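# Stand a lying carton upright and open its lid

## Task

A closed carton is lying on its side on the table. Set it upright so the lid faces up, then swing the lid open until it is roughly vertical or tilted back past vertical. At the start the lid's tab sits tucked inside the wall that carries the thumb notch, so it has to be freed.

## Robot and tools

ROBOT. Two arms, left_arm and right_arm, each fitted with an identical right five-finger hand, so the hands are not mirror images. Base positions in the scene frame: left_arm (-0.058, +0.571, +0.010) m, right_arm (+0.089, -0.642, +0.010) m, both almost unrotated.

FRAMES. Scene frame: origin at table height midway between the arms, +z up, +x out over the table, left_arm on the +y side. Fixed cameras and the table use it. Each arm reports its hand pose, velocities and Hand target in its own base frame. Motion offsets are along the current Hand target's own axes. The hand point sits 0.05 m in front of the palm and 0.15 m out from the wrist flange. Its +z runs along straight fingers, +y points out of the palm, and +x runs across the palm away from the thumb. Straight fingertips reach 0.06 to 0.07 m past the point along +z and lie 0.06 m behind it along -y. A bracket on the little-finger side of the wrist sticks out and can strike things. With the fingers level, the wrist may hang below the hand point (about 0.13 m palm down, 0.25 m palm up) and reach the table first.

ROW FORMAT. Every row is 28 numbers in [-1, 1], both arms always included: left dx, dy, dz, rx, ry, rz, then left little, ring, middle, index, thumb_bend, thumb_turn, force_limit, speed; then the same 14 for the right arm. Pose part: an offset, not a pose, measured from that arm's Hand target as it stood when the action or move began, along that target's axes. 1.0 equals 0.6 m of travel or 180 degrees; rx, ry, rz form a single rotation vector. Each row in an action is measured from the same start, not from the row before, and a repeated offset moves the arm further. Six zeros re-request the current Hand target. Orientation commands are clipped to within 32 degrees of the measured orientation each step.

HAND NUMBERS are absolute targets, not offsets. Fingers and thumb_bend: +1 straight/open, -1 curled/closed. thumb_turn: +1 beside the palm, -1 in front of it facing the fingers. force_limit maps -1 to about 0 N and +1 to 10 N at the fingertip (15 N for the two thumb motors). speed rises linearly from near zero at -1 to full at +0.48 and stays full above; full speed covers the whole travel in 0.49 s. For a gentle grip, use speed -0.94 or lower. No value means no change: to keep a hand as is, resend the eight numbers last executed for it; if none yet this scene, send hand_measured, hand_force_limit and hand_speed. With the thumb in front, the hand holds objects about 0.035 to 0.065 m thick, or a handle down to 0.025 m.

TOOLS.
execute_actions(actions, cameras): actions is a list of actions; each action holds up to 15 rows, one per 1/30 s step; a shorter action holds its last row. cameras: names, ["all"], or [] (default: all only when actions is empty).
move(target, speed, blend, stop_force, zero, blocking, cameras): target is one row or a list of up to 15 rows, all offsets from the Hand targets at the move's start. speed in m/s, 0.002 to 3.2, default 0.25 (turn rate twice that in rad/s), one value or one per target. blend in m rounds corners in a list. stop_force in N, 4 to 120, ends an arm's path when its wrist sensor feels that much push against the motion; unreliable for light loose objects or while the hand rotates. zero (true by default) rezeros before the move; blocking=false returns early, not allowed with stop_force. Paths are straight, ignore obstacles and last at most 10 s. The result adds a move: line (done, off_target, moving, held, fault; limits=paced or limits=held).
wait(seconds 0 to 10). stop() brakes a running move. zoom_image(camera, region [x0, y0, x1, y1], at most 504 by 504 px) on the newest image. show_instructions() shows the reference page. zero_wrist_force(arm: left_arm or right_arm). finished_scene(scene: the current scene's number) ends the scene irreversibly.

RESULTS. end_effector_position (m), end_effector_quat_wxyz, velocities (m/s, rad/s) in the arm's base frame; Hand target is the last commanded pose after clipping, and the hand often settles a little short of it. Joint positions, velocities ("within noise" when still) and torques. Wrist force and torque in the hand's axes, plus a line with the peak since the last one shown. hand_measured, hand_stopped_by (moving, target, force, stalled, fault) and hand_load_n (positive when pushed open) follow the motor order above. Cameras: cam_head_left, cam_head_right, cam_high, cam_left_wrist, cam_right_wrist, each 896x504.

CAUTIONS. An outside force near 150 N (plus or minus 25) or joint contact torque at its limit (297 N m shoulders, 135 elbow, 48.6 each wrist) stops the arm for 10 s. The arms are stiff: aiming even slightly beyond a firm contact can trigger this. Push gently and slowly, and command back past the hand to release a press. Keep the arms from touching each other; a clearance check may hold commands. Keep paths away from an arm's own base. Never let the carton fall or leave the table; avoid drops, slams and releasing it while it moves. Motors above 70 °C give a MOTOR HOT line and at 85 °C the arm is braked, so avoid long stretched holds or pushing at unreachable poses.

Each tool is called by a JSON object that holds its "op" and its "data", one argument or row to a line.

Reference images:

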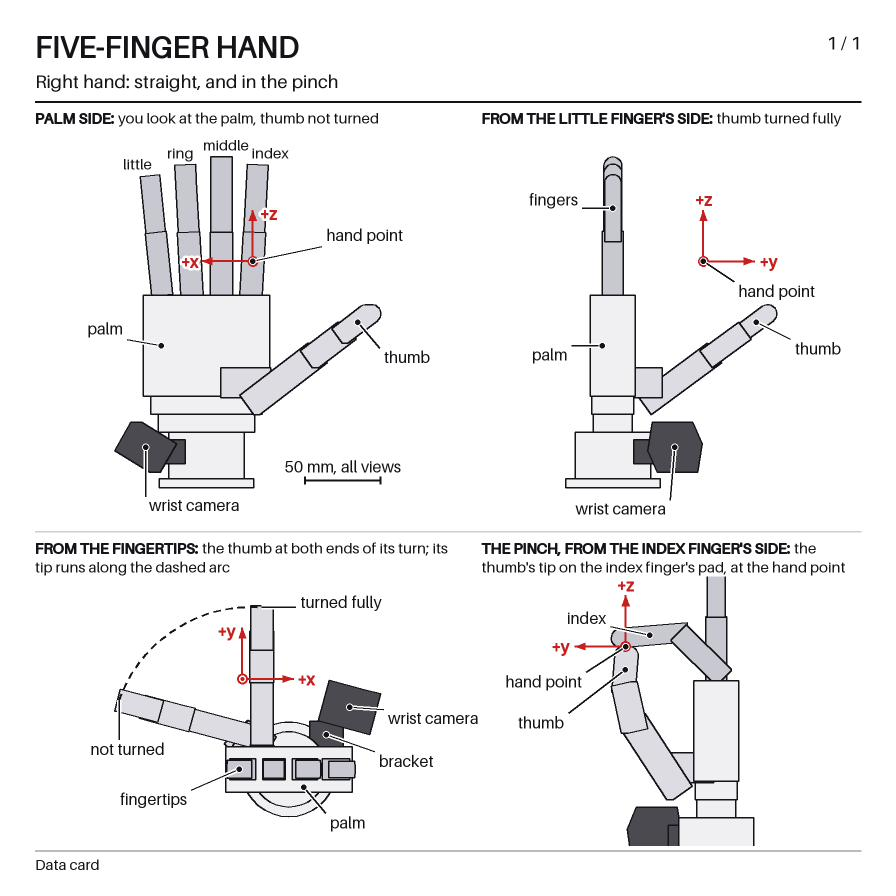

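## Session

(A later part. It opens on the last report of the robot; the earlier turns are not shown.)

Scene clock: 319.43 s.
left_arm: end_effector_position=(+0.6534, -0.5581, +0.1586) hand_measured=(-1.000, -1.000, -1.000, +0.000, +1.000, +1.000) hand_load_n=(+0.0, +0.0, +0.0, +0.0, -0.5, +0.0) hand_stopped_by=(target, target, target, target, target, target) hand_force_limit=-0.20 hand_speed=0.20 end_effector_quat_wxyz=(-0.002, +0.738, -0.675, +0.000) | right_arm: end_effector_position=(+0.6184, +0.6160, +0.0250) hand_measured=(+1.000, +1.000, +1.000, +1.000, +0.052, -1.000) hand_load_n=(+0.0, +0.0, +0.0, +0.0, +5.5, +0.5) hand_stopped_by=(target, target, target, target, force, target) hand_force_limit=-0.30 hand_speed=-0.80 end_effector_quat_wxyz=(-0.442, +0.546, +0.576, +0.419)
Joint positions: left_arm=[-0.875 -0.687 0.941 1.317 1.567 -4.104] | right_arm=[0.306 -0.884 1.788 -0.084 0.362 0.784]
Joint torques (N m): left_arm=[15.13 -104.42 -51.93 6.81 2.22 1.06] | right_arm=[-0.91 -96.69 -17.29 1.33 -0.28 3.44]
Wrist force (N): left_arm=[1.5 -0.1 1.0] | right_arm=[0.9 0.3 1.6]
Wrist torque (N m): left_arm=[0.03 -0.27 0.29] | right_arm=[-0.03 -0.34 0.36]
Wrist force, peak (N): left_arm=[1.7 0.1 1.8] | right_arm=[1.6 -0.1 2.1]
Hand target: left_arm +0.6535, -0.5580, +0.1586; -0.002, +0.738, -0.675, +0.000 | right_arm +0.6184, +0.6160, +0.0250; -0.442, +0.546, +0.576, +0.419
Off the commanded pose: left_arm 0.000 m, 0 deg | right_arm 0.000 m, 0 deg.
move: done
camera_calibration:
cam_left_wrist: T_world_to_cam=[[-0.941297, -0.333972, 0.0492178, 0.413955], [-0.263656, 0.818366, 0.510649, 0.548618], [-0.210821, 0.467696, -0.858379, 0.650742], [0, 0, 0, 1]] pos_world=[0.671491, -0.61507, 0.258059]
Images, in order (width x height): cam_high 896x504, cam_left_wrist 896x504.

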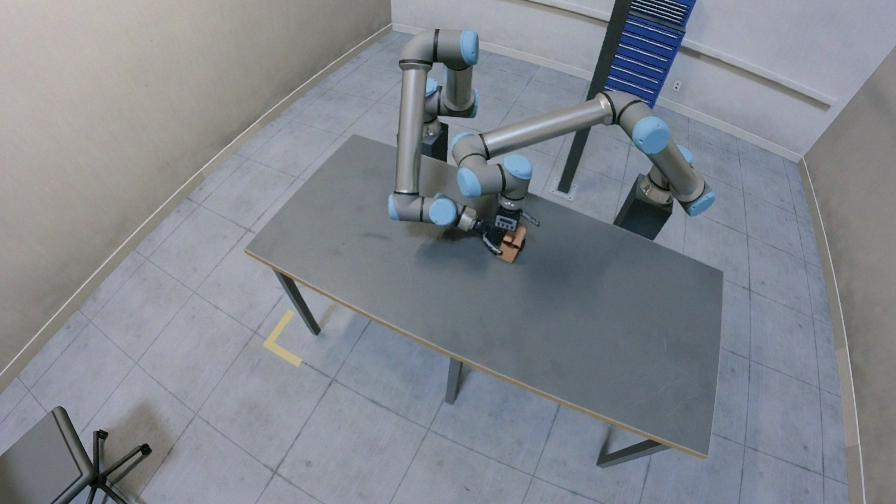

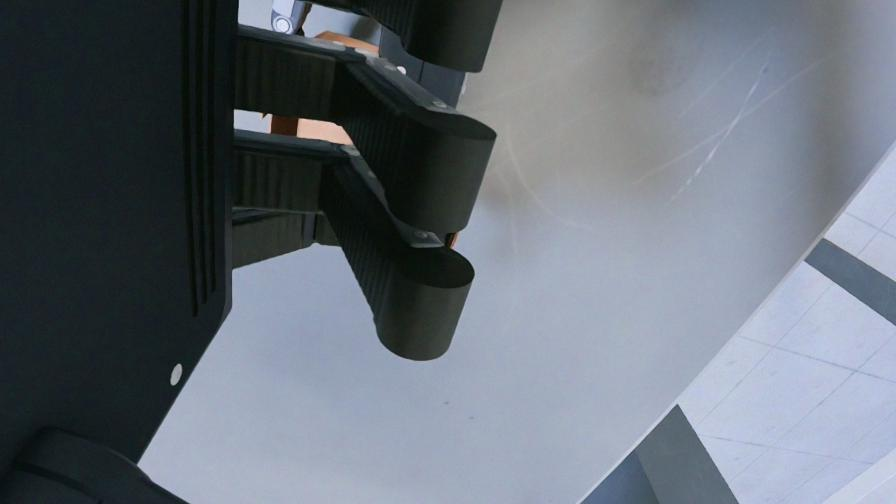

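{"op": "move", "data": {
  "target": [
    [0,0.06,0.005,0,0,0,-1,-1,-1,0,1,1,-0.2,0.2,0,0,0,0,0,0,1,1,1,1,-0.6,-1,-0.3,-0.8],
    [0,0.03,-0.03,0,0,0,-1,-1,-1,0,1,1,-0.2,0.2,0,0,0,0,0,0,1,1,1,1,-0.6,-1,-0.3,-0.8],
    [0,-0.05,-0.25,0,0,0,-1,-1,-1,0,1,1,-0.2,0.2,0,0,0,0,0,0,1,1,1,1,-0.6,-1,-0.3,-0.8],
    [0.1,-0.15,-0.25,0,0,0,-1,-1,-1,0,1,1,-0.2,0.2,0,0,0,0,0,0,1,1,1,1,-0.6,-1,-0.3,-0.8]
  ],
  "speed": [0.04,0.06,0.2,0.2],
  "cameras": ["cam_high","cam_head_right","cam_right_wrist"]
}}

{"op": "zoom_image", "data": {
  "camera": "cam_high",
  "region": [460, 190, 550, 270]
}}

{"op": "zoom_image", "data": {
  "camera": "cam_head_right",
  "region": [400, 270, 520, 360]
}}

Scene clock: 326.67 s.
left_arm: end_effector_position=(+0.7459, -0.6087, +0.3078) hand_measured=(-1.000, -1.000, -1.000, +0.000, +1.000, +1.000) hand_load_n=(+0.0, +0.0, +0.0, +0.0, +0.0, +0.0) hand_stopped_by=(target, target, target, target, target, target) hand_force_limit=-0.20 hand_speed=0.20 end_effector_quat_wxyz=(-0.005, +0.739, -0.672, +0.037) | right_arm: end_effector_position=(+0.6184, +0.6160, +0.0250) hand_measured=(+1.000, +1.000, +1.000, +1.000, +0.052, -1.000) hand_load_n=(+0.0, +0.0, +0.0, +0.0, +6.0, +0.0) hand_stopped_by=(target, target, target, target, force, target) hand_force_limit=-0.30 hand_speed=-0.80 end_effector_quat_wxyz=(-0.442, +0.546, +0.576, +0.419)
Joint positions: left_arm=[-0.839 -0.368 0.035 1.832 1.554 -4.075] | right_arm=[0.306 -0.884 1.788 -0.084 0.362 0.784]
Joint torques (N m): left_arm=[7.37 -128.9 -42.8 5.93 2.4 1.77] | right_arm=[1.91 -96.09 -17.61 1.31 -0.12 3.31]
Wrist force (N): left_arm=[1.5 0.4 1.4] | right_arm=[0.9 0.2 2.0]
Wrist torque (N m): left_arm=[0.06 -0.27 0.28] | right_arm=[-0.09 -0.34 0.36]
Wrist force, peak (N): left_arm=[1.8 1.2 3.4] | right_arm=[1.0 0.1 2.4]
Hand target: left_arm +0.7480, -0.6103, +0.3087; -0.002, +0.738, -0.675, +0.000 | right_arm +0.6184, +0.6160, +0.0250; -0.442, +0.546, +0.576, +0.419
Off the commanded pose: left_arm 0.003 m, 4 deg | right_arm 0.000 m, 0 deg.
elbow stopped short (left arm): the move would have taken joint 3 (elbow) straighter than the controller allows.
move: off_target (left_arm)
camera_calibration:
cam_right_wrist: T_world_to_cam=[[0.970425, 0.0886562, 0.224535, -0.66226], [0.221168, -0.699293, -0.67976, 0.309632], [0.096751, 0.709316, -0.698219, -0.36694], [0, 0, 0, 1]] pos_world=[0.609695, 0.535514, 0.102972]
Images, in order (width x height): cam_head_right 896x504, cam_high 896x504, cam_right_wrist 896x504.

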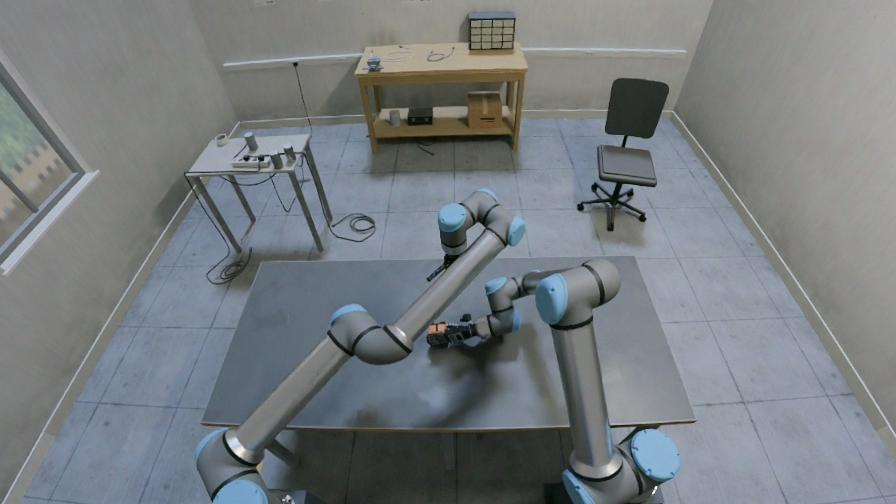

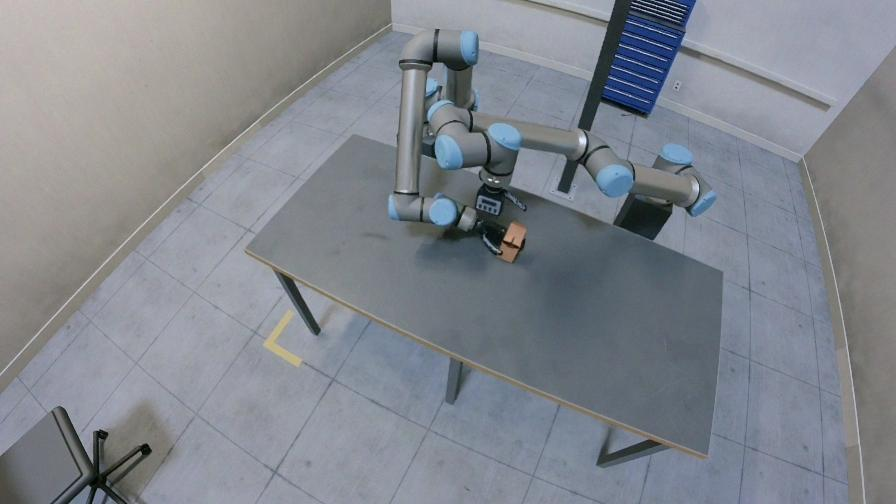

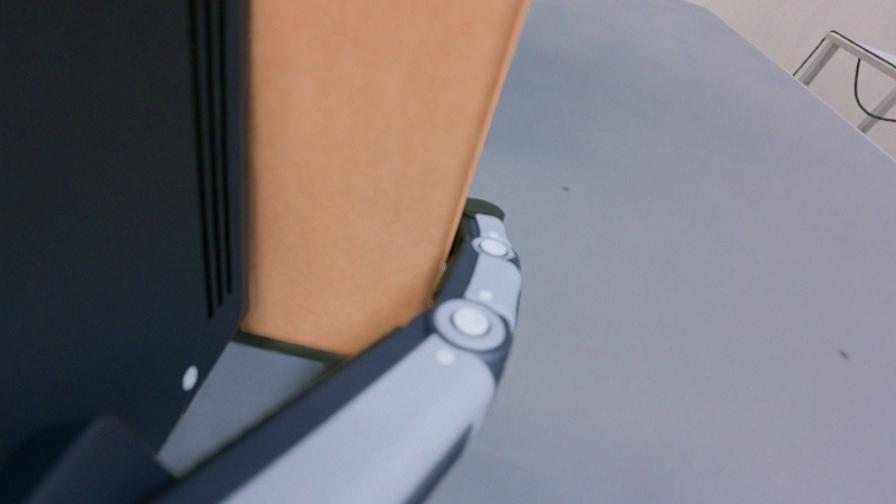

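Scaled by 5.600 from the camera's 896x504 image, which has a finer 1280x720 frame.

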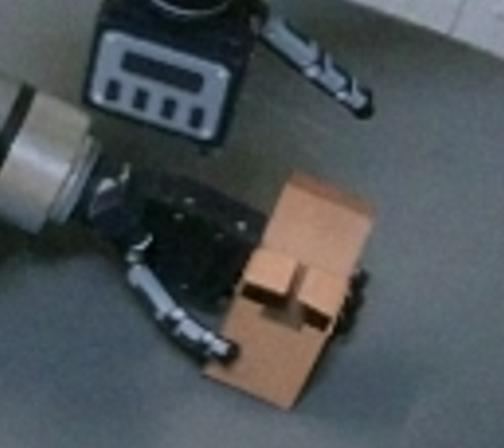

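Scaled by 4.200 from the camera's 896x504 image, which has a finer 1280x720 frame.

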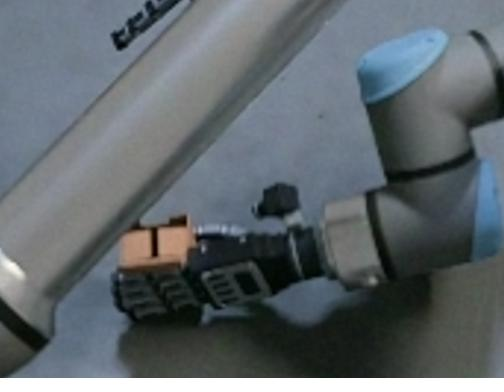

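{"op": "move", "data": {
  "target": [
    [0,0,0,0,0,0,-1,-1,-1,0,1,1,-0.2,0.2,0,0,0,0,0,0,1,1,1,1,1,-1,-0.3,-0.7],
    [0,0,0,0,0,0,-1,-1,-1,0,1,1,-0.2,0.2,0,-0.008,0,0,0,0,1,1,1,1,1,-1,-0.3,-0.7],
    [0,0,0,0,0,0,-1,-1,-1,0,1,1,-0.2,0.2,-0.06,-0.008,-0.225,0,0,0,1,1,1,1,1,-1,-0.3,-0.7]
  ],
  "speed": [0.05,0.03,0.1],
  "cameras": ["cam_high","cam_head_right","cam_right_wrist"]
}}

{"op": "zoom_image", "data": {
  "camera": "cam_high",
  "region": [460, 190, 550, 270]
}}

{"op": "zoom_image", "data": {
  "camera": "cam_right_wrist",
  "region": [240, 0, 600, 380]
}}

Scene clock: 335.27 s.
left_arm: end_effector_position=(+0.7459, -0.6086, +0.3078) hand_measured=(-1.000, -1.000, -1.000, +0.000, +1.000, +1.000) hand_load_n=(+0.0, +0.0, +0.0, +0.0, +0.0, +0.0) hand_stopped_by=(target, target, target, target, target, target) hand_force_limit=-0.20 hand_speed=0.20 end_effector_quat_wxyz=(-0.005, +0.739, -0.672, +0.037) | right_arm: end_effector_position=(+0.6210, +0.4763, +0.0250) hand_measured=(+1.000, +1.000, +1.000, +1.000, +1.000, -1.000) hand_load_n=(+0.0, +0.0, +0.0, +0.0, +0.0, +0.5) hand_stopped_by=(target, target, target, target, target, target) hand_force_limit=-0.30 hand_speed=-0.70 end_effector_quat_wxyz=(-0.442, +0.546, +0.576, +0.419)
Joint positions: left_arm=[-0.839 -0.368 0.035 1.832 1.554 -4.075] | right_arm=[0.084 -0.821 1.855 0.42 0.264 0.121]
Joint torques (N m): left_arm=[12.66 -119.43 -26 5.52 1.75 -0.25] | right_arm=[-1.77 -94.67 -17.38 4.2 0.21 0.76]
Wrist force (N): left_arm=[1.2 0.1 1.5] | right_arm=[2.2 -0.1 1.7]
Wrist torque (N m): left_arm=[0.01 -0.25 0.25] | right_arm=[-0.14 -0.49 0.06]
Wrist force, peak (N): left_arm=[1.7 0.4 1.5] | right_arm=[1.5 0.4 2.9]
Hand target: left_arm +0.7480, -0.6103, +0.3087; -0.002, +0.738, -0.675, +0.000 | right_arm +0.6210, +0.4762, +0.0251; -0.442, +0.546, +0.576, +0.419
Off the commanded pose: left_arm 0.003 m, 4 deg | right_arm 0.000 m, 0 deg.
elbow stopped short (left arm): the move would have taken joint 3 (elbow) straighter than the controller allows.
move: off_target (left_arm)
camera_calibration:
cam_right_wrist: T_world_to_cam=[[0.970433, 0.0887187, 0.224474, -0.652444], [0.221177, -0.699228, -0.679824, 0.211409], [0.0966455, 0.709372, -0.698177, -0.267993], [0, 0, 0, 1]] pos_world=[0.612295, 0.395814, 0.103071]
Images, in order (width x height): cam_head_right 896x504, cam_high 896x504, cam_right_wrist 896x504.

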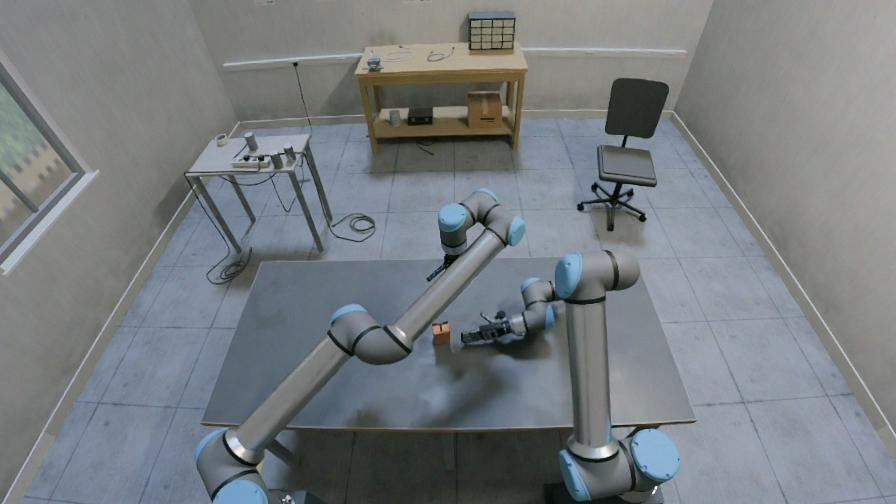

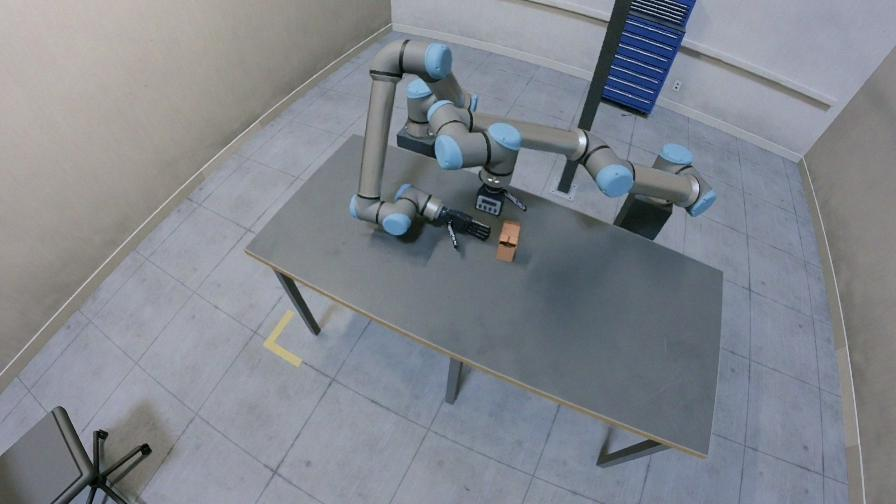

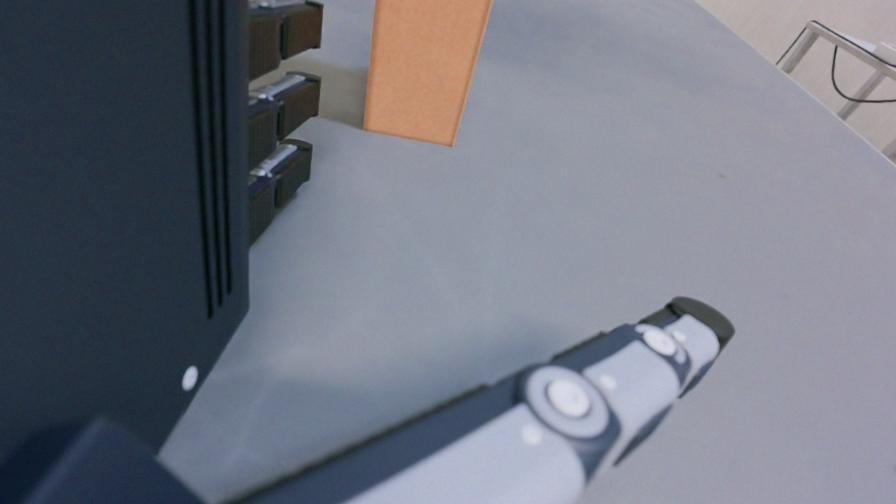

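Scaled by 5.600 from the camera's 896x504 image, which has a finer 1280x720 frame.

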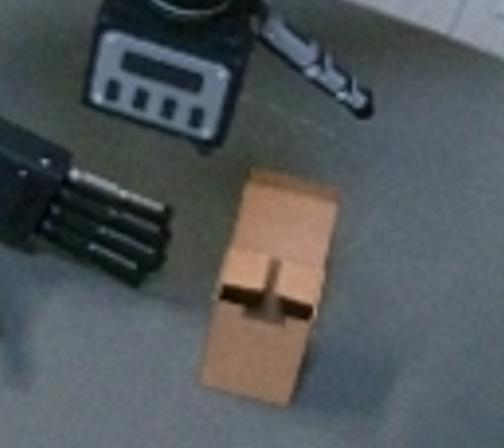

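Scaled by 1.326 from the camera's 896x504 image, which has a finer 1280x720 frame.

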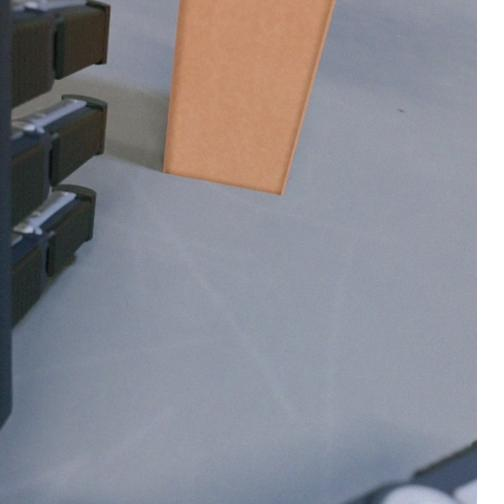

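{"op": "finished_scene", "data": {
  "scene": 1
}}

The scene is finished: the task was done.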